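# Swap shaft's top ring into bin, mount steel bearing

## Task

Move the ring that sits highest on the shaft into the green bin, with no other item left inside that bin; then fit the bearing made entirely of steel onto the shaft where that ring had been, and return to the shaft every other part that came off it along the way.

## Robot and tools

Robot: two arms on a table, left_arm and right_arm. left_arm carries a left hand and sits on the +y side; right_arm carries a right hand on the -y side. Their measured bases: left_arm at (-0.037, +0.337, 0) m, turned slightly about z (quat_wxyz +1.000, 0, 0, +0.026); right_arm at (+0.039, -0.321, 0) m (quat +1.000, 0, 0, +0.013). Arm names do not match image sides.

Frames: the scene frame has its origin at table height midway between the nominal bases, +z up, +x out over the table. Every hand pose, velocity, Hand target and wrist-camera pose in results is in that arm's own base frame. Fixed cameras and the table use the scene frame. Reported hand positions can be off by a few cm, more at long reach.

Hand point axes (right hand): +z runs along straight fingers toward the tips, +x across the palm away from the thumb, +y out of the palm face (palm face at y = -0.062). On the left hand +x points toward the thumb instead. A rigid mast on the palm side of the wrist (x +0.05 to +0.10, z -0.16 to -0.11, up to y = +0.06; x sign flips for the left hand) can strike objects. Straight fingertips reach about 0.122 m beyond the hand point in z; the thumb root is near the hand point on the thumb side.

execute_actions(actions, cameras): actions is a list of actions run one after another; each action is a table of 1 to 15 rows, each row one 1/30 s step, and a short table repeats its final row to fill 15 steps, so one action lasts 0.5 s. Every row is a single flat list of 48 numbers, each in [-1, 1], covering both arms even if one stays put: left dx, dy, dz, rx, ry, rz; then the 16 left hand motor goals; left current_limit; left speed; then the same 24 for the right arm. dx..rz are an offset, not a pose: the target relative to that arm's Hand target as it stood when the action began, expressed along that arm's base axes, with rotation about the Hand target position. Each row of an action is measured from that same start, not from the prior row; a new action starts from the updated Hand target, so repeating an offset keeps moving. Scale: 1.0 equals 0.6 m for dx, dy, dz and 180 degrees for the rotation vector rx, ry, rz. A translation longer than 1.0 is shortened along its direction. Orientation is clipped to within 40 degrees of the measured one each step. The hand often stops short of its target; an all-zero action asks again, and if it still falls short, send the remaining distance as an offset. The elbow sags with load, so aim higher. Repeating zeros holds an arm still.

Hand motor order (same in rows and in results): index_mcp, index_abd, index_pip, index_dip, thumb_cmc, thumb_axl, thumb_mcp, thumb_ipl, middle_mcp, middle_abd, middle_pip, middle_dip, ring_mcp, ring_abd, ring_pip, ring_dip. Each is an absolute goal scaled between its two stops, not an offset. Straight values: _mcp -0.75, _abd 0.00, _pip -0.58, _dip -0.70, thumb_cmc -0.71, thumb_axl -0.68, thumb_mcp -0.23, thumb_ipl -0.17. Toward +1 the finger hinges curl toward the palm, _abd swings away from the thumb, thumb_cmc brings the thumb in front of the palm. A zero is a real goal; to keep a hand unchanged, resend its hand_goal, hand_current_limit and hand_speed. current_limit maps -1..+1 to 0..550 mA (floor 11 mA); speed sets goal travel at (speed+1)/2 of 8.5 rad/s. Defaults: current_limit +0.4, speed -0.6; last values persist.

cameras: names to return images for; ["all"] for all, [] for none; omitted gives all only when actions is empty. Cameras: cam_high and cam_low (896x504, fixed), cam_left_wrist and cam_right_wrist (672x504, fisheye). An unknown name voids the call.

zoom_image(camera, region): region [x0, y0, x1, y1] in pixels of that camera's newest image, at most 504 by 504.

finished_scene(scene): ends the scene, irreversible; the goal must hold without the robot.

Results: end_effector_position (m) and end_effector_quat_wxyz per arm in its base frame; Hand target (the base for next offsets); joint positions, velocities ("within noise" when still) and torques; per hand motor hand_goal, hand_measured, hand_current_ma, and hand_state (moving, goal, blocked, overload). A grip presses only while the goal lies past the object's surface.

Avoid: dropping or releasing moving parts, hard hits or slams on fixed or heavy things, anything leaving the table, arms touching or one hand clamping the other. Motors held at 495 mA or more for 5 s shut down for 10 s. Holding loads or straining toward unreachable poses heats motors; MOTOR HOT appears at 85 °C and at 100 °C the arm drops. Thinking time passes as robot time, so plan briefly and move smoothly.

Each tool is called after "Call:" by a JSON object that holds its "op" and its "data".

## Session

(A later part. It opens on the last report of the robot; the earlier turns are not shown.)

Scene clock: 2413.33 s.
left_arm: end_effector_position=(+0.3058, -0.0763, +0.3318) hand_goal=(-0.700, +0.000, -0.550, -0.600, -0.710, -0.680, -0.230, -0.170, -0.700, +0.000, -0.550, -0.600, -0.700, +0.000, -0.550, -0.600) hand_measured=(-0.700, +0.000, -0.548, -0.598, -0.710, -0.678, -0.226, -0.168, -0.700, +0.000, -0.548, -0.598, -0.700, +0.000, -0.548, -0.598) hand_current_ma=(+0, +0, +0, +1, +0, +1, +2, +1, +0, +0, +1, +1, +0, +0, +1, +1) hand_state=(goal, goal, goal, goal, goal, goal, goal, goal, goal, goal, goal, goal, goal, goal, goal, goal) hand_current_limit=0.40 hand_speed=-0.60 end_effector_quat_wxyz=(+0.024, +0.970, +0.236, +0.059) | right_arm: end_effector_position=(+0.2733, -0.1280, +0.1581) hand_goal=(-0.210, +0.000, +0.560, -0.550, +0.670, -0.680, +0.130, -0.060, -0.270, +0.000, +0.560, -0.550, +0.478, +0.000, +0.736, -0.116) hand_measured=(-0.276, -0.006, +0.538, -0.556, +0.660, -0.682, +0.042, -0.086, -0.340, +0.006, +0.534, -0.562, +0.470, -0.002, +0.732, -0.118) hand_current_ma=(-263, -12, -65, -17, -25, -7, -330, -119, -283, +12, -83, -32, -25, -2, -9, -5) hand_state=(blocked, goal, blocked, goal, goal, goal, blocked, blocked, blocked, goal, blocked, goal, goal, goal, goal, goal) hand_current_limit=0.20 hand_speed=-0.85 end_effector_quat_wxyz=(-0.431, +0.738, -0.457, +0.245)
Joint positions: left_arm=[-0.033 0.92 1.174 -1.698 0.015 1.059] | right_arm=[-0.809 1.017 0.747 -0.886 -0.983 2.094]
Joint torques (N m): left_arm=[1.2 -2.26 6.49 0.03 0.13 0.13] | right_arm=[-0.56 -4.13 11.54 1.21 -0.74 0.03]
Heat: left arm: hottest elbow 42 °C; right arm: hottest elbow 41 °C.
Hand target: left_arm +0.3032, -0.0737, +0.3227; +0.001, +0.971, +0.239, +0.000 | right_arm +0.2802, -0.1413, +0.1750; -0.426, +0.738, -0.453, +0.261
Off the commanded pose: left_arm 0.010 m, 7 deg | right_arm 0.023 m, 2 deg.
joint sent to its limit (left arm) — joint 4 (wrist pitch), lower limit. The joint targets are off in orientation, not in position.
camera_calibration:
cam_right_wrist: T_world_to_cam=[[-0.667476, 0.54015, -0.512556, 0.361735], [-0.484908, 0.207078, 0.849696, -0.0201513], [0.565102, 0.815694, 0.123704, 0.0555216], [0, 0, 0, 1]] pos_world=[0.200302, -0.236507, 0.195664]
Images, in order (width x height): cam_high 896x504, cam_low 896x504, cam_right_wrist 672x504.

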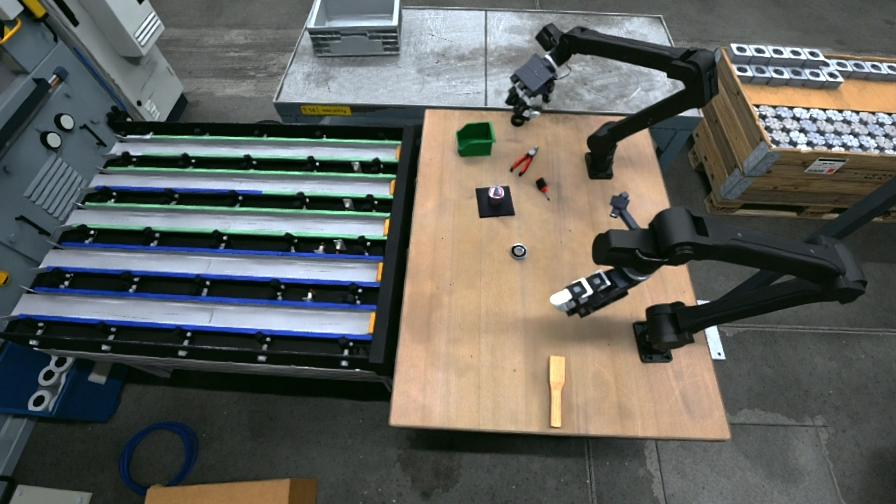

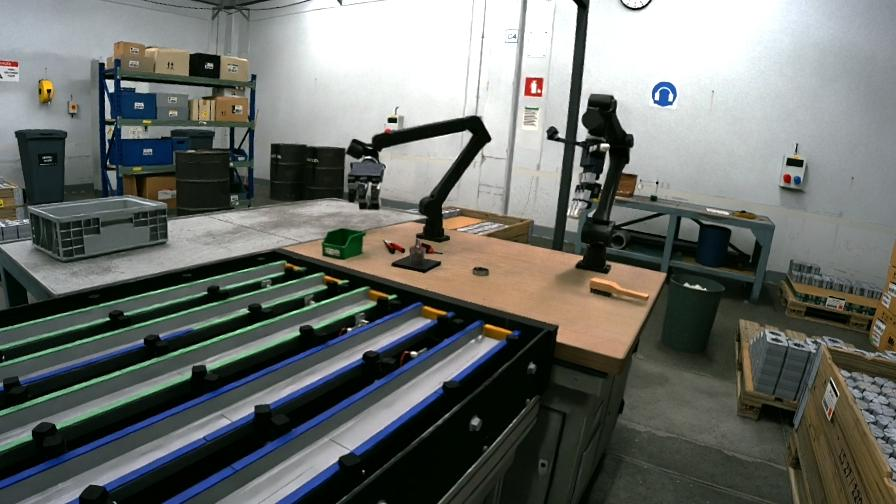

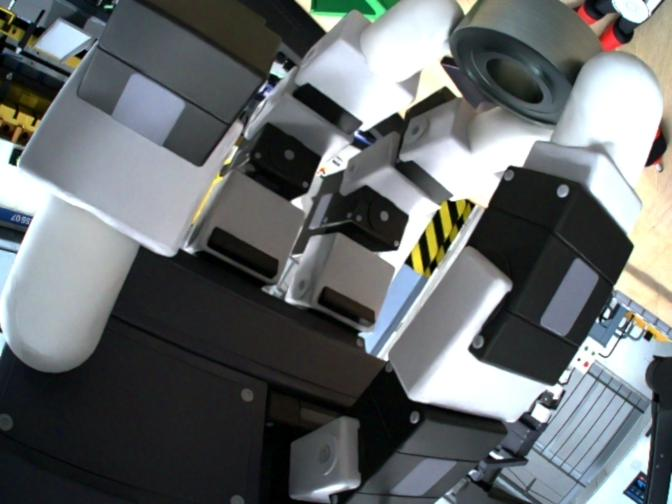

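Call:
{"op": "execute_actions", "data": {"actions": [[[0,0,0,0,0,0,-0.7,0,-0.55,-0.6,-0.71,-0.68,-0.23,-0.17,-0.7,0,-0.55,-0.6,-0.7,0,-0.55,-0.6,0.4,-0.6,0.02,0.06,0.01,0,0,0.04,-0.21,0,0.56,-0.55,0.67,-0.68,0.13,-0.06,-0.27,0,0.56,-0.55,0.479,0,0.737,-0.116,0.2,-0.85],[0,0,0,0,0,0,-0.7,0,-0.55,-0.6,-0.71,-0.68,-0.23,-0.17,-0.7,0,-0.55,-0.6,-0.7,0,-0.55,-0.6,0.4,-0.6,0.049,0.141,0.01,0,0,0.086,-0.21,0,0.56,-0.55,0.67,-0.68,0.13,-0.06,-0.27,0,0.56,-0.55,0.479,0,0.737,-0.116,0.2,-0.85]],[[0,0,0,0,0,0,-0.7,0,-0.55,-0.6,-0.71,-0.68,-0.23,-0.17,-0.7,0,-0.55,-0.6,-0.7,0,-0.55,-0.6,0.4,-0.6,0.02,0.06,0,0,0,0.04,-0.21,0,0.56,-0.55,0.67,-0.68,0.13,-0.06,-0.27,0,0.56,-0.55,0.479,0,0.737,-0.116,0.2,-0.85],[0,0,0,0,0,0,-0.7,0,-0.55,-0.6,-0.71,-0.68,-0.23,-0.17,-0.7,0,-0.55,-0.6,-0.7,0,-0.55,-0.6,0.4,-0.6,0.049,0.141,0,0,0,0.086,-0.21,0,0.56,-0.55,0.67,-0.68,0.13,-0.06,-0.27,0,0.56,-0.55,0.479,0,0.737,-0.116,0.2,-0.85]],[[0,0,0,0,0,0,-0.7,0,-0.55,-0.6,-0.71,-0.68,-0.23,-0.17,-0.7,0,-0.55,-0.6,-0.7,0,-0.55,-0.6,0.4,-0.6,0.02,0.06,0,0,0,0.04,-0.21,0,0.56,-0.55,0.67,-0.68,0.13,-0.06,-0.27,0,0.56,-0.55,0.479,0,0.737,-0.116,0.2,-0.85],[0,0,0,0,0,0,-0.7,0,-0.55,-0.6,-0.71,-0.68,-0.23,-0.17,-0.7,0,-0.55,-0.6,-0.7,0,-0.55,-0.6,0.4,-0.6,0.049,0.141,0,0,0,0.086,-0.21,0,0.56,-0.55,0.67,-0.68,0.13,-0.06,-0.27,0,0.56,-0.55,0.479,0,0.737,-0.116,0.2,-0.85]],[[0,0,0,0,0,0,-0.7,0,-0.55,-0.6,-0.71,-0.68,-0.23,-0.17,-0.7,0,-0.55,-0.6,-0.7,0,-0.55,-0.6,0.4,-0.6,0.02,0.06,0,0,0,0.04,-0.21,0,0.56,-0.55,0.67,-0.68,0.13,-0.06,-0.27,0,0.56,-0.55,0.479,0,0.737,-0.116,0.2,-0.85],[0,0,0,0,0,0,-0.7,0,-0.55,-0.6,-0.71,-0.68,-0.23,-0.17,-0.7,0,-0.55,-0.6,-0.7,0,-0.55,-0.6,0.4,-0.6,0.049,0.141,0,0,0,0.086,-0.21,0,0.56,-0.55,0.67,-0.68,0.13,-0.06,-0.27,0,0.56,-0.55,0.479,0,0.737,-0.116,0.2,-0.85]]], "cameras": ["cam_high","cam_right_wrist","cam_low"]}}

Call:
{"op": "zoom_image", "data": {"camera": "cam_right_wrist", "region": [400, 0, 640, 180]}}

Call:
{"op": "zoom_image", "data": {"camera": "cam_low", "region": [380, 180, 460, 280]}}

Scene clock: 2457.30 s.
left_arm: end_effector_position=(+0.3058, -0.0763, +0.3318) hand_goal=(-0.700, +0.000, -0.550, -0.600, -0.710, -0.680, -0.230, -0.170, -0.700, +0.000, -0.550, -0.600, -0.700, +0.000, -0.550, -0.600) hand_measured=(-0.700, +0.000, -0.548, -0.598, -0.710, -0.678, -0.226, -0.168, -0.700, +0.000, -0.548, -0.598, -0.700, +0.000, -0.548, -0.598) hand_current_ma=(+0, +0, +0, +1, +0, +1, +2, +1, +0, +0, +1, +1, +0, +0, +1, +1) hand_state=(goal, goal, goal, goal, goal, goal, goal, goal, goal, goal, goal, goal, goal, goal, goal, goal) hand_current_limit=0.40 hand_speed=-0.60 end_effector_quat_wxyz=(+0.024, +0.970, +0.236, +0.059) | right_arm: end_effector_position=(+0.3807, +0.1935, +0.1653) hand_goal=(-0.210, +0.000, +0.560, -0.550, +0.670, -0.680, +0.130, -0.060, -0.270, +0.000, +0.560, -0.550, +0.478, +0.000, +0.736, -0.116) hand_measured=(-0.270, -0.006, +0.538, -0.558, +0.662, -0.682, +0.042, -0.090, -0.336, +0.006, +0.532, -0.562, +0.470, -0.002, +0.732, -0.118) hand_current_ma=(-238, -13, -68, -18, -23, -7, -330, -134, -266, +15, -89, -34, -19, -2, -9, -5) hand_state=(blocked, goal, blocked, goal, goal, goal, blocked, blocked, blocked, goal, blocked, goal, goal, goal, goal, goal) hand_current_limit=0.20 hand_speed=-0.85 end_effector_quat_wxyz=(-0.497, +0.867, -0.023, -0.011)
Joint positions: left_arm=[-0.033 0.92 1.174 -1.698 0.015 1.059] | right_arm=[0.209 1.41 1.09 -0.904 -1.004 2.024]
Joint torques (N m): left_arm=[1.2 -2.26 6.49 0.03 0.14 0.13] | right_arm=[0.79 -9.17 11.78 1.03 -0.7 -0.03]
Heat: left arm: hottest elbow 42 °C; right arm: hottest elbow 45 °C.
Hand target: left_arm +0.3032, -0.0737, +0.3227; +0.001, +0.971, +0.239, +0.000 | right_arm +0.3978, +0.1971, +0.1810; -0.500, +0.866, -0.009, +0.005
Off the commanded pose: left_arm 0.010 m, 7 deg | right_arm 0.024 m, 3 deg.
joint sent to its limit (left arm) — joint 4 (wrist pitch), lower limit. The joint targets are off in orientation, not in position.
camera_calibration:
cam_right_wrist: T_world_to_cam=[[-0.802062, -0.318191, -0.505421, 0.479605], [-0.408554, -0.324964, 0.852925, 0.0325435], [-0.435637, 0.890591, 0.130643, 0.0970126], [0, 0, 0, 1]] pos_world=[0.440231, 0.0767826, 0.201971]
Images, in order (width x height): cam_high 896x504, cam_low 896x504, cam_right_wrist 672x504.

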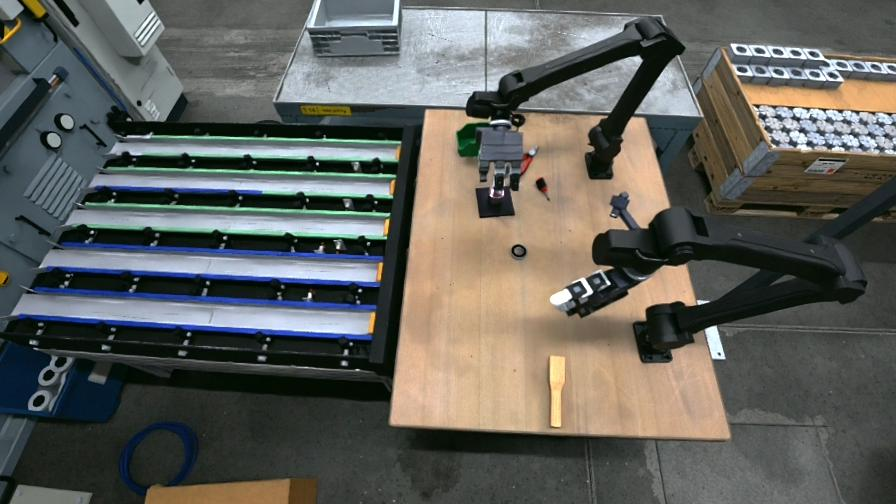

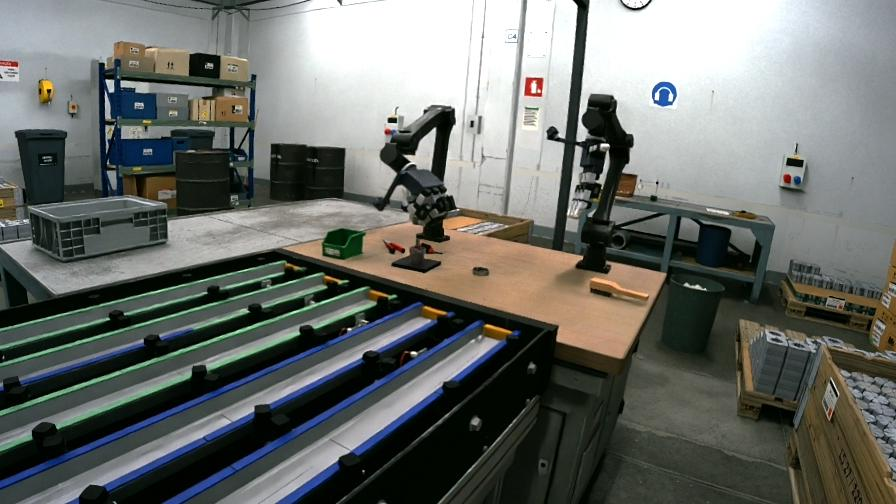

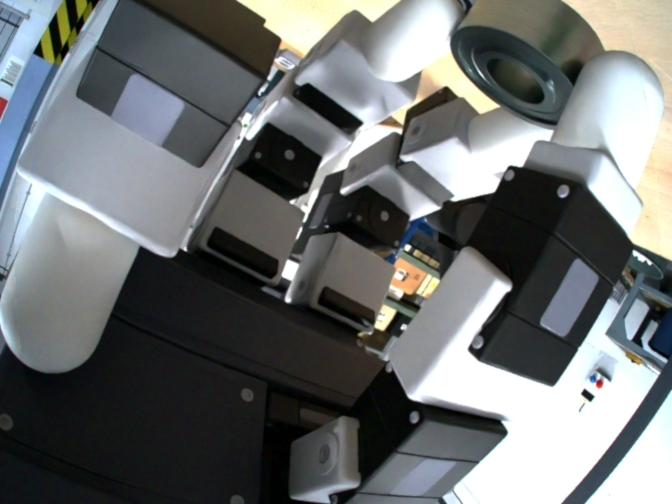

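Scaled by 2.100 from the camera's 672x504 image, which has a finer 960x720 frame.

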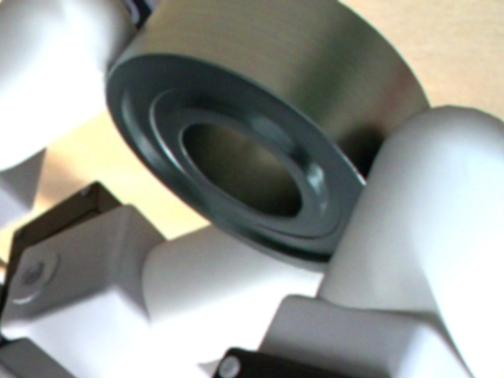

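Scaled by 5.040.

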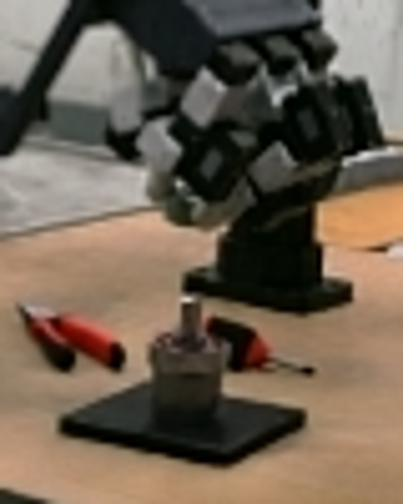

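Call:
{"op": "execute_actions", "data": {"actions": [[[0,0,0,0,0,0,-0.7,0,-0.55,-0.6,-0.71,-0.68,-0.23,-0.17,-0.7,0,-0.55,-0.6,-0.7,0,-0.55,-0.6,0.4,-0.6,0.001,0.007,-0.05,0,0,0,-0.21,0,0.56,-0.55,0.67,-0.68,0.13,-0.06,-0.27,0,0.56,-0.55,0.479,0,0.737,-0.116,0.2,-0.85],[0,0,0,0,0,0,-0.7,0,-0.55,-0.6,-0.71,-0.68,-0.23,-0.17,-0.7,0,-0.55,-0.6,-0.7,0,-0.55,-0.6,0.4,-0.6,0.001,0.007,-0.1,0,0,0,-0.21,0,0.56,-0.55,0.67,-0.68,0.13,-0.06,-0.27,0,0.56,-0.55,0.479,0,0.737,-0.116,0.2,-0.85]],[[0,0,0,0,0,0,-0.7,0,-0.55,-0.6,-0.71,-0.68,-0.23,-0.17,-0.7,0,-0.55,-0.6,-0.7,0,-0.55,-0.6,0.4,-0.6,0,0,0,0,0,0,-0.21,0,0.56,-0.55,0.67,-0.68,0.13,-0.06,-0.27,0,0.56,-0.55,0.479,0,0.737,-0.116,0.2,-0.85]]], "cameras": ["cam_high","cam_right_wrist","cam_low"]}}

Call:
{"op": "zoom_image", "data": {"camera": "cam_right_wrist", "region": [400, 0, 640, 180]}}

Call:
{"op": "zoom_image", "data": {"camera": "cam_low", "region": [385, 200, 445, 270]}}

Scene clock: 2527.57 s.
left_arm: end_effector_position=(+0.3058, -0.0763, +0.3318) hand_goal=(-0.700, +0.000, -0.550, -0.600, -0.710, -0.680, -0.230, -0.170, -0.700, +0.000, -0.550, -0.600, -0.700, +0.000, -0.550, -0.600) hand_measured=(-0.700, +0.000, -0.548, -0.598, -0.710, -0.678, -0.226, -0.168, -0.700, +0.000, -0.548, -0.598, -0.700, +0.000, -0.548, -0.598) hand_current_ma=(+0, +0, +0, +1, +0, +1, +2, +1, +0, +0, +1, +1, +0, +0, +1, +1) hand_state=(goal, goal, goal, goal, goal, goal, goal, goal, goal, goal, goal, goal, goal, goal, goal, goal) hand_current_limit=0.40 hand_speed=-0.60 end_effector_quat_wxyz=(+0.024, +0.970, +0.236, +0.059) | right_arm: end_effector_position=(+0.3939, +0.1958, +0.1187) hand_goal=(-0.210, +0.000, +0.560, -0.550, +0.670, -0.680, +0.130, -0.060, -0.270, +0.000, +0.560, -0.550, +0.478, +0.000, +0.736, -0.116) hand_measured=(-0.266, -0.008, +0.538, -0.556, +0.662, -0.682, +0.040, -0.092, -0.336, +0.008, +0.536, -0.560, +0.470, -0.002, +0.732, -0.118) hand_current_ma=(-217, -20, -67, -18, -23, -8, -330, -148, -264, +16, -76, -29, -19, -2, -9, -5) hand_state=(blocked, goal, blocked, goal, goal, goal, blocked, blocked, blocked, goal, blocked, goal, goal, goal, goal, goal) hand_current_limit=0.20 hand_speed=-0.85 end_effector_quat_wxyz=(-0.498, +0.867, -0.017, -0.001)
Joint positions: left_arm=[-0.033 0.92 1.174 -1.698 0.015 1.059] | right_arm=[0.209 1.479 1.03 -0.753 -1 2.022]
Joint torques (N m): left_arm=[1.26 -2.26 6.5 0.05 0.13 0.13] | right_arm=[1.61 -10.23 8.36 2.17 -0.69 0.08]
Heat: left arm: hottest elbow 42 °C; right arm: hottest elbow 46 °C.
Hand target: left_arm +0.3032, -0.0737, +0.3227; +0.001, +0.971, +0.239, +0.000 | right_arm +0.3985, +0.2013, +0.1211; -0.500, +0.866, -0.008, +0.005
Off the commanded pose: left_arm 0.010 m, 7 deg | right_arm 0.008 m, 1 deg.
joint sent to its limit (left arm) — joint 4 (wrist pitch), lower limit. The joint targets are off in orientation, not in position.
camera_calibration:
cam_right_wrist: T_world_to_cam=[[-0.789674, -0.31684, -0.525383, 0.46463], [-0.429255, -0.326512, 0.842099, 0.0882164], [-0.438354, 0.890507, 0.121833, 0.108964], [0, 0, 0, 1]] pos_world=[0.452539, 0.0789837, 0.156546]
Images, in order (width x height): cam_high 896x504, cam_low 896x504, cam_right_wrist 672x504.

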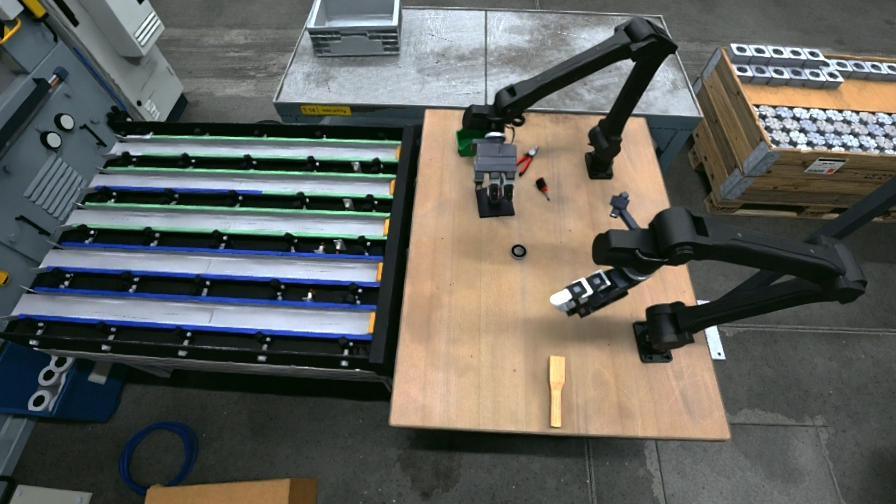

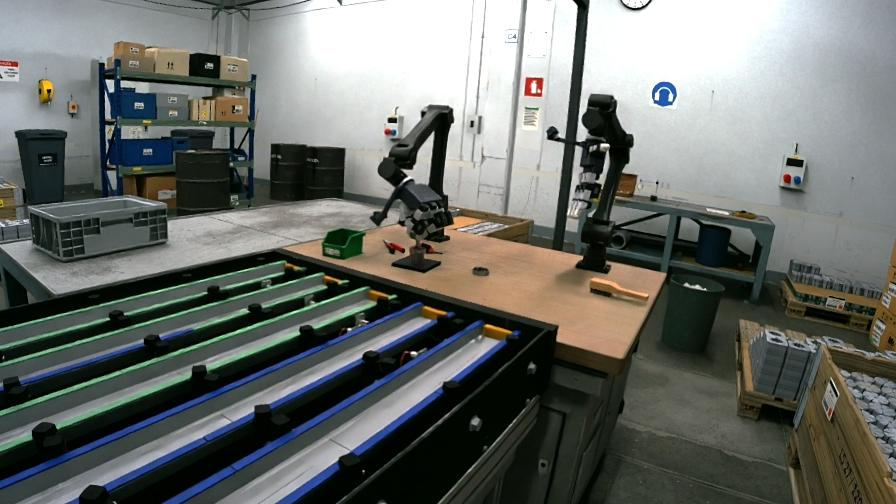

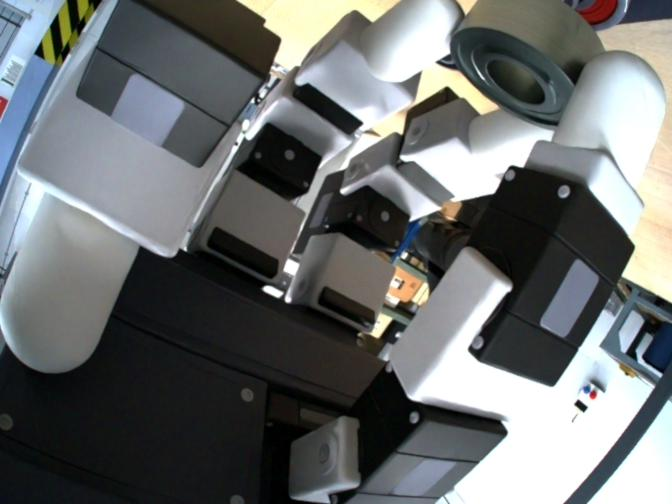

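Scaled by 2.100 from the camera's 672x504 image, which has a finer 960x720 frame.

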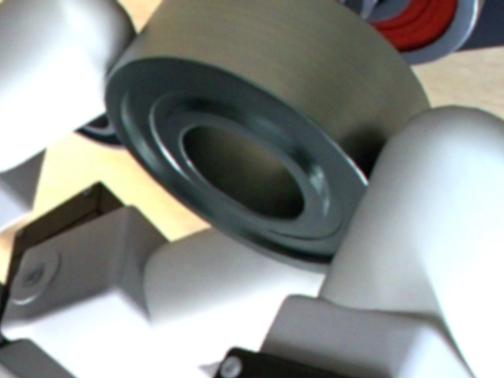

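Scaled by 7.200.

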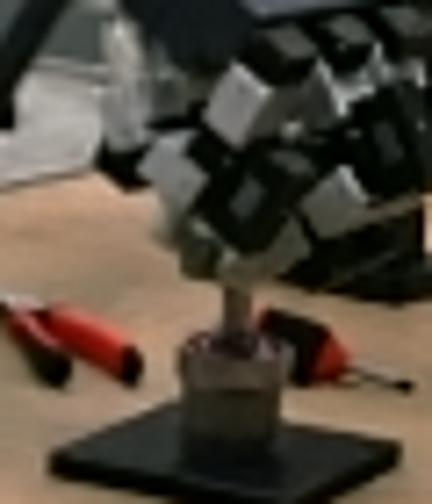

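Call:
{"op": "execute_actions", "data": {"actions": [[[0,0,0,0,0,0,-0.7,0,-0.55,-0.6,-0.71,-0.68,-0.23,-0.17,-0.7,0,-0.55,-0.6,-0.7,0,-0.55,-0.6,0.4,-0.6,0,0,0.03,0,0,0,-0.21,0,0.56,-0.55,0.67,-0.68,0.13,-0.06,-0.27,0,0.56,-0.55,0.479,0,0.737,-0.116,0.2,-0.85]],[[0,0,0,0,0,0,-0.7,0,-0.55,-0.6,-0.71,-0.68,-0.23,-0.17,-0.7,0,-0.55,-0.6,-0.7,0,-0.55,-0.6,0.4,-0.6,0,0.015,0,0,0,0,-0.21,0,0.56,-0.55,0.67,-0.68,0.13,-0.06,-0.27,0,0.56,-0.55,0.479,0,0.737,-0.116,0.2,-0.85]]], "cameras": ["cam_low"]}}

Call:
{"op": "zoom_image", "data": {"camera": "cam_low", "region": [385, 200, 445, 270]}}

Scene clock: 2545.87 s.
left_arm: end_effector_position=(+0.3058, -0.0763, +0.3318) hand_goal=(-0.700, +0.000, -0.550, -0.600, -0.710, -0.680, -0.230, -0.170, -0.700, +0.000, -0.550, -0.600, -0.700, +0.000, -0.550, -0.600) hand_measured=(-0.700, +0.000, -0.548, -0.598, -0.710, -0.678, -0.226, -0.168, -0.700, +0.000, -0.548, -0.598, -0.700, +0.000, -0.548, -0.598) hand_current_ma=(+0, +0, +0, +1, +0, +1, +2, +1, +0, +0, +1, +1, +0, +0, +1, +1) hand_state=(goal, goal, goal, goal, goal, goal, goal, goal, goal, goal, goal, goal, goal, goal, goal, goal) hand_current_limit=0.40 hand_speed=-0.60 end_effector_quat_wxyz=(+0.024, +0.970, +0.236, +0.059) | right_arm: end_effector_position=(+0.3856, +0.2007, +0.1191) hand_goal=(-0.210, +0.000, +0.560, -0.550, +0.670, -0.680, +0.130, -0.060, -0.270, +0.000, +0.560, -0.550, +0.478, +0.000, +0.736, -0.116) hand_measured=(-0.266, -0.008, +0.538, -0.556, +0.662, -0.682, +0.040, -0.092, -0.336, +0.008, +0.536, -0.560, +0.470, -0.002, +0.732, -0.118) hand_current_ma=(-217, -20, -67, -18, -22, -8, -330, -148, -264, +16, -78, -30, -19, -2, -9, -5) hand_state=(blocked, goal, blocked, goal, goal, goal, blocked, blocked, blocked, goal, blocked, goal, goal, goal, goal, goal) hand_current_limit=0.20 hand_speed=-0.85 end_effector_quat_wxyz=(-0.494, +0.869, -0.022, -0.015)
Joint positions: left_arm=[-0.033 0.92 1.174 -1.698 0.015 1.059] | right_arm=[0.226 1.476 1.03 -0.771 -0.994 2.041]
Joint torques (N m): left_arm=[1.26 -2.2 6.5 0.03 0.13 0.13] | right_arm=[1.96 -11.63 10.33 2.04 -0.66 0.23]
Heat: left arm: hottest elbow 42 °C; right arm: hottest elbow 43 °C.
Hand target: left_arm +0.3032, -0.0737, +0.3227; +0.001, +0.971, +0.239, +0.000 | right_arm +0.3986, +0.2103, +0.1391; -0.500, +0.866, -0.009, +0.005
Off the commanded pose: left_arm 0.010 m, 7 deg | right_arm 0.026 m, 3 deg.
joint sent to its limit (left arm) — joint 4 (wrist pitch), lower limit. The joint targets are off in orientation, not in position.
Images, in order (width x height): cam_low 896x504.

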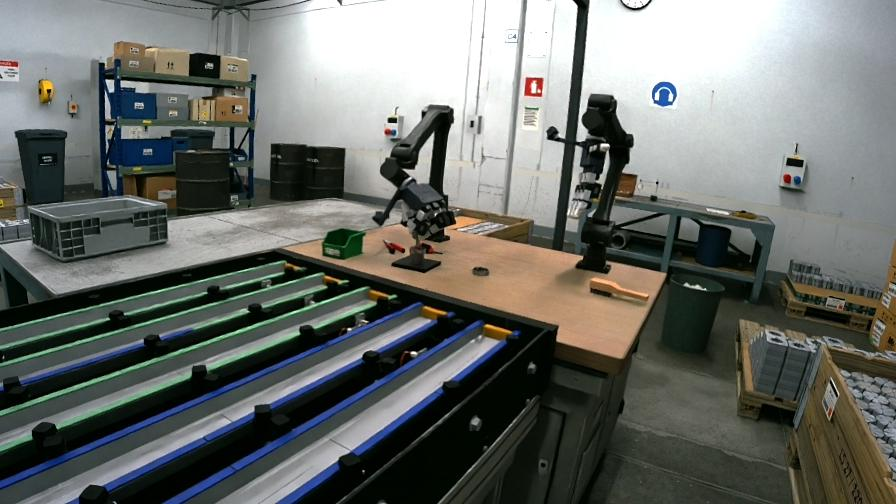

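Scaled by 7.200.

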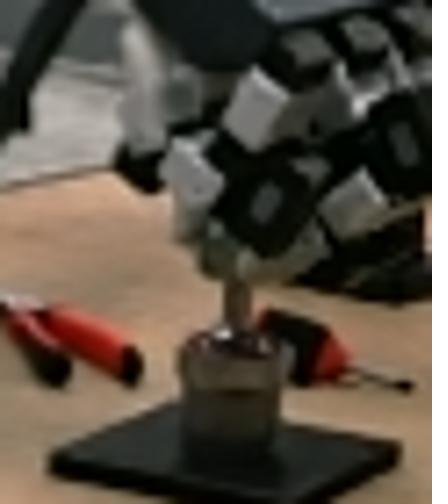

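Call:
{"op": "execute_actions", "data": {"actions": [[[0,0,0,0,0,0,-0.7,0,-0.55,-0.6,-0.71,-0.68,-0.23,-0.17,-0.7,0,-0.55,-0.6,-0.7,0,-0.55,-0.6,0.4,-0.6,0,0.006,0.04,0,0,0,-0.21,0,0.56,-0.55,0.67,-0.68,0.13,-0.06,-0.27,0,0.56,-0.55,0.479,0,0.737,-0.116,0.2,-0.85]],[[0,0,0,0,0,0,-0.7,0,-0.55,-0.6,-0.71,-0.68,-0.23,-0.17,-0.7,0,-0.55,-0.6,-0.7,0,-0.55,-0.6,0.4,-0.6,0,0,-0.03,0,0,0,-0.21,0,0.56,-0.55,0.67,-0.68,0.13,-0.06,-0.27,0,0.56,-0.55,0.479,0,0.737,-0.116,0.2,-0.85],[0,0,0,0,0,0,-0.7,0,-0.55,-0.6,-0.71,-0.68,-0.23,-0.17,-0.7,0,-0.55,-0.6,-0.7,0,-0.55,-0.6,0.4,-0.6,0,0,-0.06,0,0,0,-0.21,0,0.56,-0.55,0.67,-0.68,0.13,-0.06,-0.27,0,0.56,-0.55,0.479,0,0.737,-0.116,0.2,-0.85]]], "cameras": ["cam_low","cam_right_wrist"]}}

Call:
{"op": "zoom_image", "data": {"camera": "cam_low", "region": [385, 200, 445, 270]}}

Call:
{"op": "zoom_image", "data": {"camera": "cam_right_wrist", "region": [432, 0, 672, 180]}}

Scene clock: 2566.13 s.
left_arm: end_effector_position=(+0.3058, -0.0763, +0.3318) hand_goal=(-0.700, +0.000, -0.550, -0.600, -0.710, -0.680, -0.230, -0.170, -0.700, +0.000, -0.550, -0.600, -0.700, +0.000, -0.550, -0.600) hand_measured=(-0.700, +0.000, -0.548, -0.598, -0.710, -0.678, -0.226, -0.168, -0.700, +0.000, -0.548, -0.598, -0.700, +0.000, -0.548, -0.598) hand_current_ma=(+0, +0, +0, +1, +0, +1, +2, +1, +0, +0, +1, +1, +0, +0, +1, +1) hand_state=(goal, goal, goal, goal, goal, goal, goal, goal, goal, goal, goal, goal, goal, goal, goal, goal) hand_current_limit=0.40 hand_speed=-0.60 end_effector_quat_wxyz=(+0.024, +0.970, +0.236, +0.059) | right_arm: end_effector_position=(+0.3972, +0.2067, +0.1275) hand_goal=(-0.210, +0.000, +0.560, -0.550, +0.670, -0.680, +0.130, -0.060, -0.270, +0.000, +0.560, -0.550, +0.478, +0.000, +0.736, -0.116) hand_measured=(-0.266, -0.008, +0.538, -0.556, +0.662, -0.682, +0.040, -0.092, -0.336, +0.008, +0.534, -0.562, +0.470, -0.002, +0.732, -0.118) hand_current_ma=(-217, -20, -67, -18, -19, -7, -330, -148, -264, +16, -82, -32, -19, -2, -9, -5) hand_state=(blocked, goal, blocked, goal, goal, goal, blocked, blocked, blocked, goal, blocked, goal, goal, goal, goal, goal) hand_current_limit=0.20 hand_speed=-0.85 end_effector_quat_wxyz=(-0.499, +0.867, -0.011, +0.007)
Joint positions: left_arm=[-0.033 0.92 1.174 -1.698 0.015 1.059] | right_arm=[0.234 1.469 1.042 -0.727 -0.989 2.057]
Joint torques (N m): left_arm=[1.26 -2.2 6.49 0.03 0.13 0.12] | right_arm=[2.02 -9.82 8.27 2.24 -0.66 0.18]
Heat: left arm: hottest elbow 42 °C; right arm: hottest elbow 43 °C.
Hand target: left_arm +0.3032, -0.0737, +0.3227; +0.001, +0.971, +0.239, +0.000 | right_arm +0.3985, +0.2139, +0.1270; -0.500, +0.866, -0.009, +0.005
Off the commanded pose: left_arm 0.010 m, 7 deg | right_arm 0.007 m, 0 deg.
joint sent to its limit (left arm) — joint 4 (wrist pitch), lower limit. The joint targets are off in orientation, not in position.
camera_calibration:
cam_right_wrist: T_world_to_cam=[[-0.77905, -0.318252, -0.540183, 0.4732], [-0.443833, -0.328595, 0.833689, 0.0931163], [-0.442825, 0.889236, 0.114741, 0.102462], [0, 0, 0, 1]] pos_world=[0.455347, 0.0900817, 0.166228]
Images, in order (width x height): cam_low 896x504, cam_right_wrist 672x504.

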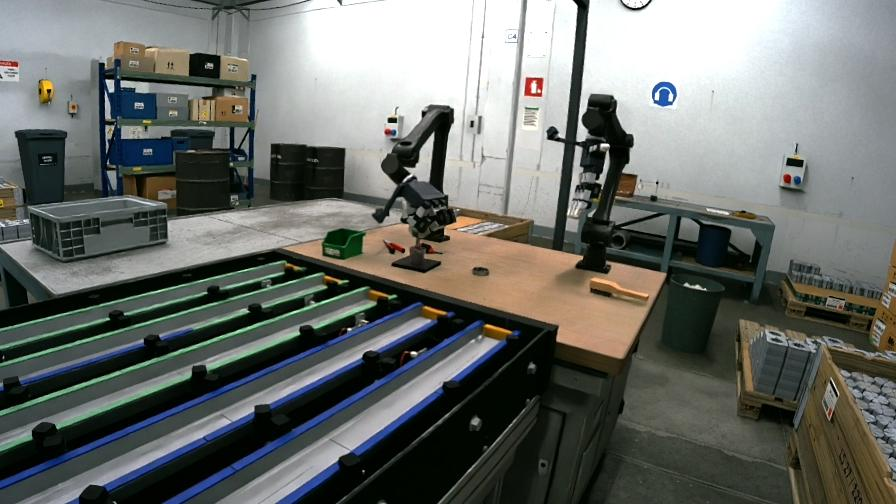

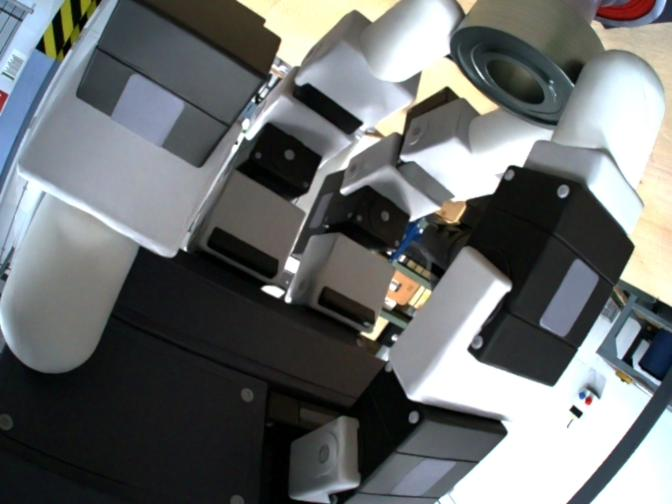

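Scaled by 7.200.

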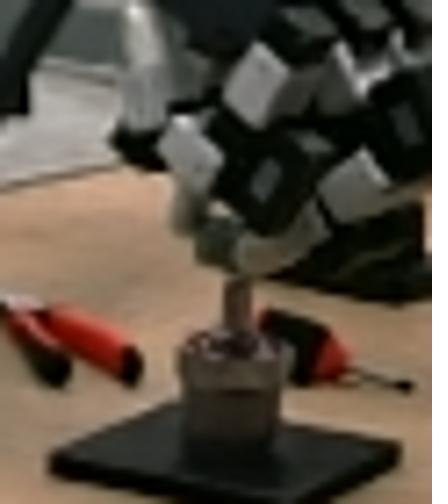

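Scaled by 2.100 from the camera's 672x504 image, which has a finer 960x720 frame.

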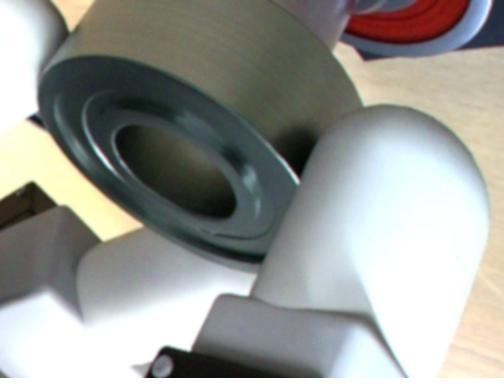

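Call:
{"op": "execute_actions", "data": {"actions": [[[0,0,0,0,0,0,-0.7,0,-0.55,-0.6,-0.71,-0.68,-0.23,-0.17,-0.7,0,-0.55,-0.6,-0.7,0,-0.55,-0.6,0.4,-0.6,-0.005,-0.024,0,0,0,0,-0.21,0,0.56,-0.55,0.67,-0.68,0.13,-0.06,-0.27,0,0.56,-0.55,0.479,0,0.737,-0.116,0.2,-0.85]]], "cameras": []}}

Scene clock: 2590.00 s.
left_arm: end_effector_position=(+0.3058, -0.0763, +0.3318) hand_goal=(-0.700, +0.000, -0.550, -0.600, -0.710, -0.680, -0.230, -0.170, -0.700, +0.000, -0.550, -0.600, -0.700, +0.000, -0.550, -0.600) hand_measured=(-0.700, +0.000, -0.548, -0.598, -0.710, -0.678, -0.226, -0.168, -0.700, +0.000, -0.548, -0.598, -0.700, +0.000, -0.548, -0.598) hand_current_ma=(+0, +0, +0, +1, +0, +1, +2, +1, +0, +0, +1, +1, +0, +0, +1, +1) hand_state=(goal, goal, goal, goal, goal, goal, goal, goal, goal, goal, goal, goal, goal, goal, goal, goal) hand_current_limit=0.40 hand_speed=-0.60 end_effector_quat_wxyz=(+0.024, +0.970, +0.236, +0.059) | right_arm: end_effector_position=(+0.3920, +0.2047, +0.1245) hand_goal=(-0.210, +0.000, +0.560, -0.550, +0.670, -0.680, +0.130, -0.060, -0.270, +0.000, +0.560, -0.550, +0.478, +0.000, +0.736, -0.116) hand_measured=(-0.266, -0.008, +0.538, -0.556, +0.662, -0.682, +0.040, -0.092, -0.336, +0.008, +0.534, -0.562, +0.470, -0.002, +0.732, -0.118) hand_current_ma=(-217, -20, -67, -18, -19, -7, -330, -148, -264, +16, -82, -32, -19, -2, -9, -5) hand_state=(blocked, goal, blocked, goal, goal, goal, blocked, blocked, blocked, goal, blocked, goal, goal, goal, goal, goal) hand_current_limit=0.20 hand_speed=-0.85 end_effector_quat_wxyz=(-0.498, +0.867, -0.008, +0.000)
Joint positions: left_arm=[-0.033 0.92 1.174 -1.698 0.015 1.059] | right_arm=[0.232 1.469 1.036 -0.748 -0.995 2.034]
Joint torques (N m): left_arm=[1.26 -2.26 6.5 0.05 0.13 0.13] | right_arm=[-0.62 -10.52 8.13 1.16 -0.91 -0.07]
Heat: left arm: hottest elbow 42 °C; right arm: hottest elbow 42 °C.
Hand target: left_arm +0.3032, -0.0737, +0.3227; +0.001, +0.971, +0.239, +0.000 | right_arm +0.3955, +0.1995, +0.1271; -0.500, +0.866, -0.008, +0.005
Off the commanded pose: left_arm 0.010 m, 7 deg | right_arm 0.007 m, 1 deg.
joint sent to its limit (left arm) — joint 4 (wrist pitch), lower limit. The joint targets are off in orientation, not in position.
No camera images: "cameras" was empty.

Call:
{"op": "execute_actions", "data": {"actions": [[[0,0,0,0,0,0,-0.7,0,-0.55,-0.6,-0.71,-0.68,-0.23,-0.17,-0.7,0,-0.55,-0.6,-0.7,0,-0.55,-0.6,0.4,-0.6,0.004,-0.002,-0.014,0,0,0,-0.21,0,0.56,-0.55,0.67,-0.68,0.13,-0.06,-0.27,0,0.56,-0.55,0.479,0,0.737,-0.116,0.2,-0.85],[0,0,0,0,0,0,-0.7,0,-0.55,-0.6,-0.71,-0.68,-0.23,-0.17,-0.7,0,-0.55,-0.6,-0.7,0,-0.55,-0.6,0.4,-0.6,0.004,-0.002,-0.028,0,0,0,-0.21,0,0.56,-0.55,0.67,-0.68,0.13,-0.06,-0.27,0,0.56,-0.55,0.479,0,0.737,-0.116,0.2,-0.85]]], "cameras": ["cam_low","cam_right_wrist"]}}

Call:
{"op": "zoom_image", "data": {"camera": "cam_low", "region": [385, 200, 445, 270]}}

Call:
{"op": "zoom_image", "data": {"camera": "cam_right_wrist", "region": [432, 0, 672, 180]}}

Scene clock: 2606.47 s.
left_arm: end_effector_position=(+0.3058, -0.0763, +0.3318) hand_goal=(-0.700, +0.000, -0.550, -0.600, -0.710, -0.680, -0.230, -0.170, -0.700, +0.000, -0.550, -0.600, -0.700, +0.000, -0.550, -0.600) hand_measured=(-0.700, +0.000, -0.548, -0.598, -0.710, -0.678, -0.226, -0.168, -0.700, +0.000, -0.548, -0.598, -0.700, +0.000, -0.548, -0.598) hand_current_ma=(+0, +0, +0, +1, +0, +1, +2, +1, +0, +0, +1, +1, +0, +0, +1, +1) hand_state=(goal, goal, goal, goal, goal, goal, goal, goal, goal, goal, goal, goal, goal, goal, goal, goal) hand_current_limit=0.40 hand_speed=-0.60 end_effector_quat_wxyz=(+0.024, +0.970, +0.236, +0.059) | right_arm: end_effector_position=(+0.3901, +0.2033, +0.1180) hand_goal=(-0.210, +0.000, +0.560, -0.550, +0.670, -0.680, +0.130, -0.060, -0.270, +0.000, +0.560, -0.550, +0.478, +0.000, +0.736, -0.116) hand_measured=(-0.264, -0.010, +0.538, -0.558, +0.660, -0.684, +0.040, -0.092, -0.336, +0.008, +0.540, -0.556, +0.470, -0.002, +0.732, -0.118) hand_current_ma=(-212, -22, -67, -18, -30, -9, -330, -149, -264, +18, -57, -17, -19, -2, -9, -5) hand_state=(blocked, goal, blocked, goal, goal, goal, blocked, blocked, blocked, goal, goal, goal, goal, goal, goal, goal) hand_current_limit=0.20 hand_speed=-0.85 end_effector_quat_wxyz=(-0.500, +0.866, -0.008, -0.002)
Joint positions: left_arm=[-0.033 0.92 1.174 -1.698 0.015 1.059] | right_arm=[0.228 1.474 1.022 -0.737 -1.001 2.028]
Joint torques (N m): left_arm=[1.26 -2.2 6.49 0.02 0.13 0.13] | right_arm=[-0.67 -8.88 7.62 2.35 -0.75 -0.09]
Heat: left arm: hottest elbow 42 °C; right arm: hottest elbow 41 °C.
Hand target: left_arm +0.3032, -0.0737, +0.3227; +0.001, +0.971, +0.239, +0.000 | right_arm +0.3979, +0.1982, +0.1103; -0.500, +0.866, -0.009, +0.005
Off the commanded pose: left_arm 0.010 m, 7 deg | right_arm 0.012 m, 1 deg.
joint sent to its limit (left arm) — joint 4 (wrist pitch), lower limit. The joint targets are off in orientation, not in position.
camera_calibration:
cam_right_wrist: T_world_to_cam=[[-0.781139, -0.327703, -0.531444, 0.463214], [-0.429462, -0.335825, 0.838322, 0.0919812], [-0.453193, 0.883081, 0.12159, 0.107936], [0, 0, 0, 1]] pos_world=[0.450253, 0.0873697, 0.155938]
Images, in order (width x height): cam_low 896x504, cam_right_wrist 672x504.

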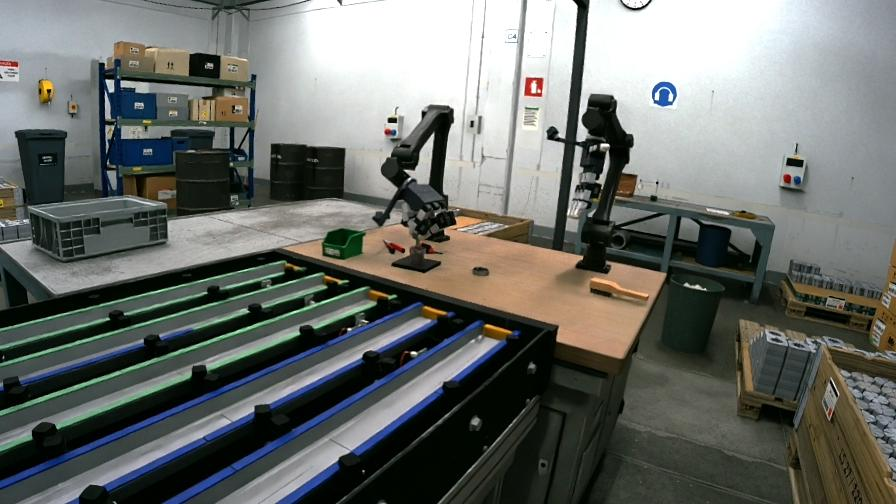

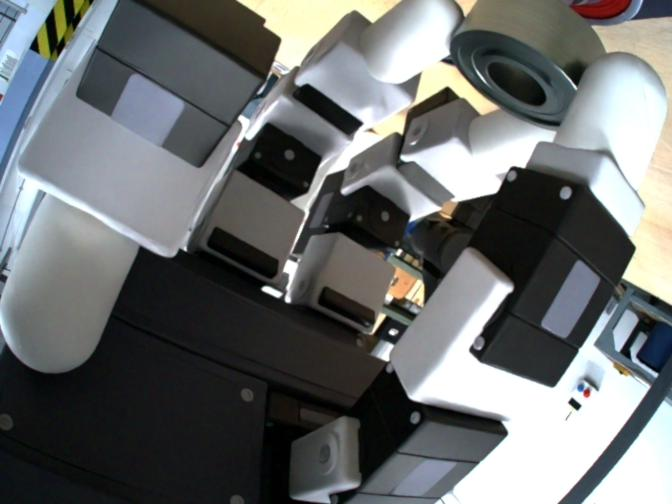

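Scaled by 7.200.

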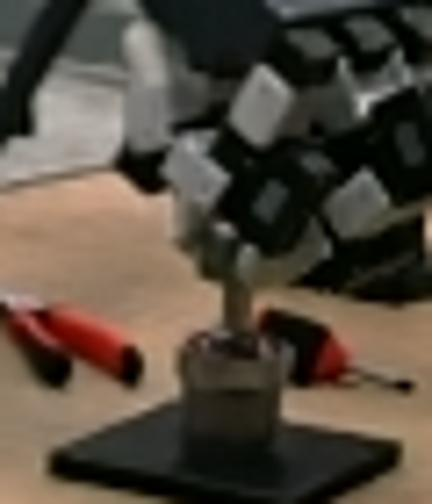

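Scaled by 2.100 from the camera's 672x504 image, which has a finer 960x720 frame.

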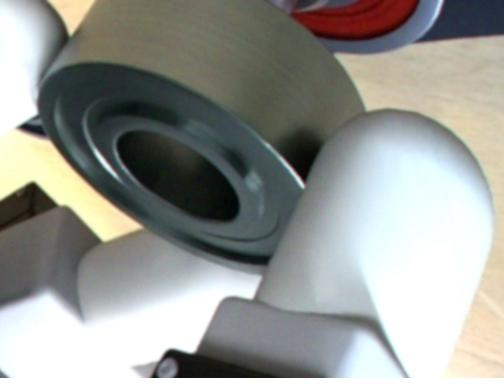

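Call:
{"op": "zoom_image", "data": {"camera": "cam_right_wrist", "region": [470, 30, 570, 120]}}

Scaled by 5.040 from the camera's 672x504 image, which has a finer 960x720 frame.

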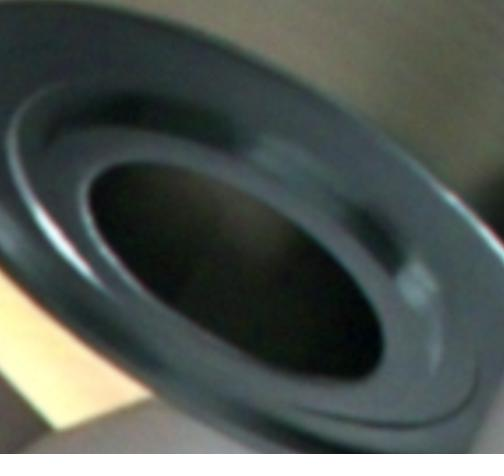

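Call:
{"op": "execute_actions", "data": {"actions": [[[0,0,0,0,0,0,-0.7,0,-0.55,-0.6,-0.71,-0.68,-0.23,-0.17,-0.7,0,-0.55,-0.6,-0.7,0,-0.55,-0.6,0.4,-0.6,0.003,0.006,0.06,0,0,0,-0.21,0,0.56,-0.55,0.67,-0.68,0.13,-0.06,-0.27,0,0.56,-0.55,0.479,0,0.737,-0.116,0.2,-0.85]],[[0,0,0,0,0,0,-0.7,0,-0.55,-0.6,-0.71,-0.68,-0.23,-0.17,-0.7,0,-0.55,-0.6,-0.7,0,-0.55,-0.6,0.4,-0.6,0,0,-0.02,0,0,0,-0.21,0,0.56,-0.55,0.67,-0.68,0.13,-0.06,-0.27,0,0.56,-0.55,0.479,0,0.737,-0.116,0.2,-0.85],[0,0,0,0,0,0,-0.7,0,-0.55,-0.6,-0.71,-0.68,-0.23,-0.17,-0.7,0,-0.55,-0.6,-0.7,0,-0.55,-0.6,0.4,-0.6,0,0,-0.04,0,0,0,-0.21,0,0.56,-0.55,0.67,-0.68,0.13,-0.06,-0.27,0,0.56,-0.55,0.479,0,0.737,-0.116,0.2,-0.85]]], "cameras": ["cam_right_wrist"]}}

Call:
{"op": "zoom_image", "data": {"camera": "cam_right_wrist", "region": [432, 0, 672, 180]}}

Scene clock: 2642.17 s.
left_arm: end_effector_position=(+0.3058, -0.0763, +0.3318) hand_goal=(-0.700, +0.000, -0.550, -0.600, -0.710, -0.680, -0.230, -0.170, -0.700, +0.000, -0.550, -0.600, -0.700, +0.000, -0.550, -0.600) hand_measured=(-0.700, +0.000, -0.548, -0.598, -0.710, -0.678, -0.226, -0.168, -0.700, +0.000, -0.548, -0.598, -0.700, +0.000, -0.548, -0.598) hand_current_ma=(+0, +0, +0, +1, +0, +1, +2, +1, +0, +0, +1, +1, +0, +0, +1, +1) hand_state=(goal, goal, goal, goal, goal, goal, goal, goal, goal, goal, goal, goal, goal, goal, goal, goal) hand_current_limit=0.40 hand_speed=-0.60 end_effector_quat_wxyz=(+0.024, +0.970, +0.236, +0.059) | right_arm: end_effector_position=(+0.3895, +0.2031, +0.1215) hand_goal=(-0.210, +0.000, +0.560, -0.550, +0.670, -0.680, +0.130, -0.060, -0.270, +0.000, +0.560, -0.550, +0.478, +0.000, +0.736, -0.116) hand_measured=(-0.264, -0.010, +0.538, -0.558, +0.662, -0.682, +0.040, -0.092, -0.336, +0.010, +0.534, -0.562, +0.470, -0.002, +0.732, -0.118) hand_current_ma=(-212, -22, -71, -20, -20, -7, -330, -149, -264, +21, -80, -31, -19, -2, -9, -5) hand_state=(blocked, goal, blocked, goal, goal, goal, blocked, blocked, blocked, goal, blocked, goal, goal, goal, goal, goal) hand_current_limit=0.20 hand_speed=-0.85 end_effector_quat_wxyz=(-0.499, +0.867, -0.010, -0.004)
Joint positions: left_arm=[-0.033 0.92 1.174 -1.698 0.015 1.059] | right_arm=[0.228 1.472 1.031 -0.755 -1 2.028]
Joint torques (N m): left_arm=[1.26 -2.2 6.49 0.05 0.13 0.13] | right_arm=[-0.03 -9.47 8.75 2.13 -0.67 0.04]
Heat: left arm: hottest elbow 42 °C; right arm: hottest elbow 41 °C.
Hand target: left_arm +0.3032, -0.0737, +0.3227; +0.001, +0.971, +0.239, +0.000 | right_arm +0.3998, +0.2019, +0.1223; -0.500, +0.866, -0.009, +0.005
Off the commanded pose: left_arm 0.010 m, 7 deg | right_arm 0.010 m, 1 deg.
joint sent to its limit (left arm) — joint 4 (wrist pitch), lower limit. The joint targets are off in orientation, not in position.
camera_calibration:
cam_right_wrist: T_world_to_cam=[[-0.784385, -0.328886, -0.525903, 0.465462], [-0.424125, -0.334295, 0.841644, 0.0860235], [-0.452611, 0.883222, 0.122728, 0.107077], [0, 0, 0, 1]] pos_world=[0.450051, 0.0872688, 0.159245]
Images, in order (width x height): cam_right_wrist 672x504.

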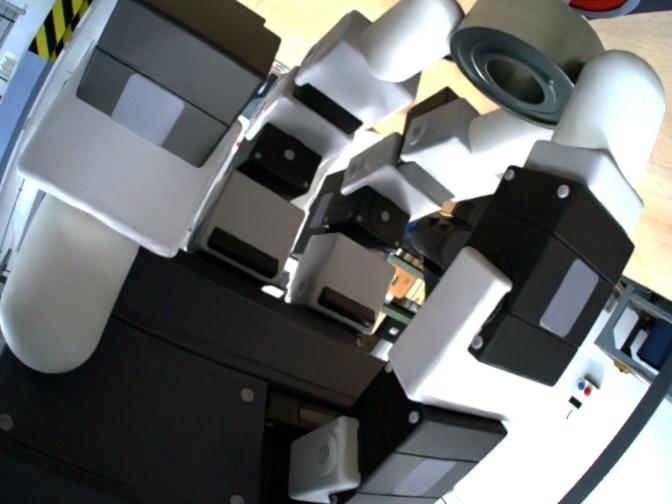

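Scaled by 2.100 from the camera's 672x504 image, which has a finer 960x720 frame.

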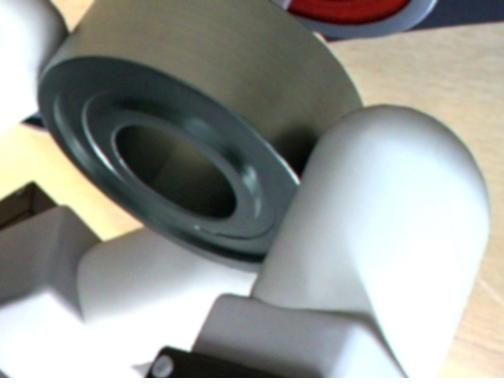

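Call:
{"op": "execute_actions", "data": {"actions": [[[0,0,0,0,0,0,-0.7,0,-0.55,-0.6,-0.71,-0.68,-0.23,-0.17,-0.7,0,-0.55,-0.6,-0.7,0,-0.55,-0.6,0.4,-0.6,0.011,0.001,0.002,0,-0.006,0,-0.21,0,0.56,-0.55,0.67,-0.68,0.13,-0.06,-0.27,0,0.56,-0.55,0.479,0,0.737,-0.116,0.2,-0.85]]], "cameras": []}}

Scene clock: 2658.23 s.
left_arm: end_effector_position=(+0.3058, -0.0763, +0.3318) hand_goal=(-0.700, +0.000, -0.550, -0.600, -0.710, -0.680, -0.230, -0.170, -0.700, +0.000, -0.550, -0.600, -0.700, +0.000, -0.550, -0.600) hand_measured=(-0.700, +0.000, -0.548, -0.598, -0.710, -0.678, -0.226, -0.168, -0.700, +0.000, -0.548, -0.598, -0.700, +0.000, -0.548, -0.598) hand_current_ma=(+0, +0, +0, +1, +0, +1, +2, +1, +0, +0, +1, +1, +0, +0, +1, +1) hand_state=(goal, goal, goal, goal, goal, goal, goal, goal, goal, goal, goal, goal, goal, goal, goal, goal) hand_current_limit=0.40 hand_speed=-0.60 end_effector_quat_wxyz=(+0.024, +0.970, +0.236, +0.059) | right_arm: end_effector_position=(+0.3923, +0.2032, +0.1196) hand_goal=(-0.210, +0.000, +0.560, -0.550, +0.670, -0.680, +0.130, -0.060, -0.270, +0.000, +0.560, -0.550, +0.478, +0.000, +0.736, -0.116) hand_measured=(-0.264, -0.010, +0.538, -0.558, +0.662, -0.682, +0.040, -0.092, -0.336, +0.010, +0.534, -0.562, +0.470, -0.002, +0.732, -0.118) hand_current_ma=(-212, -22, -71, -20, -20, -7, -330, -149, -264, +21, -80, -31, -19, -2, -9, -5) hand_state=(blocked, goal, blocked, goal, goal, goal, blocked, blocked, blocked, goal, blocked, goal, goal, goal, goal, goal) hand_current_limit=0.20 hand_speed=-0.85 end_effector_quat_wxyz=(-0.498, +0.867, -0.009, -0.001)
Joint positions: left_arm=[-0.033 0.92 1.174 -1.698 0.015 1.059] | right_arm=[0.228 1.477 1.031 -0.743 -0.997 2.028]
Joint torques (N m): left_arm=[1.32 -2.26 6.49 0.03 0.13 0.13] | right_arm=[-0.09 -9.52 9.39 2.15 -0.66 0]
Heat: left arm: hottest elbow 42 °C; right arm: hottest elbow 41 °C.
Hand target: left_arm +0.3032, -0.0737, +0.3227; +0.001, +0.971, +0.239, +0.000 | right_arm +0.4064, +0.2025, +0.1235; -0.500, +0.866, -0.004, +0.013
Off the commanded pose: left_arm 0.010 m, 7 deg | right_arm 0.015 m, 2 deg.
joint sent to its limit (left arm) — joint 4 (wrist pitch), lower limit. The joint targets are off in orientation, not in position.
No camera images: "cameras" was empty.


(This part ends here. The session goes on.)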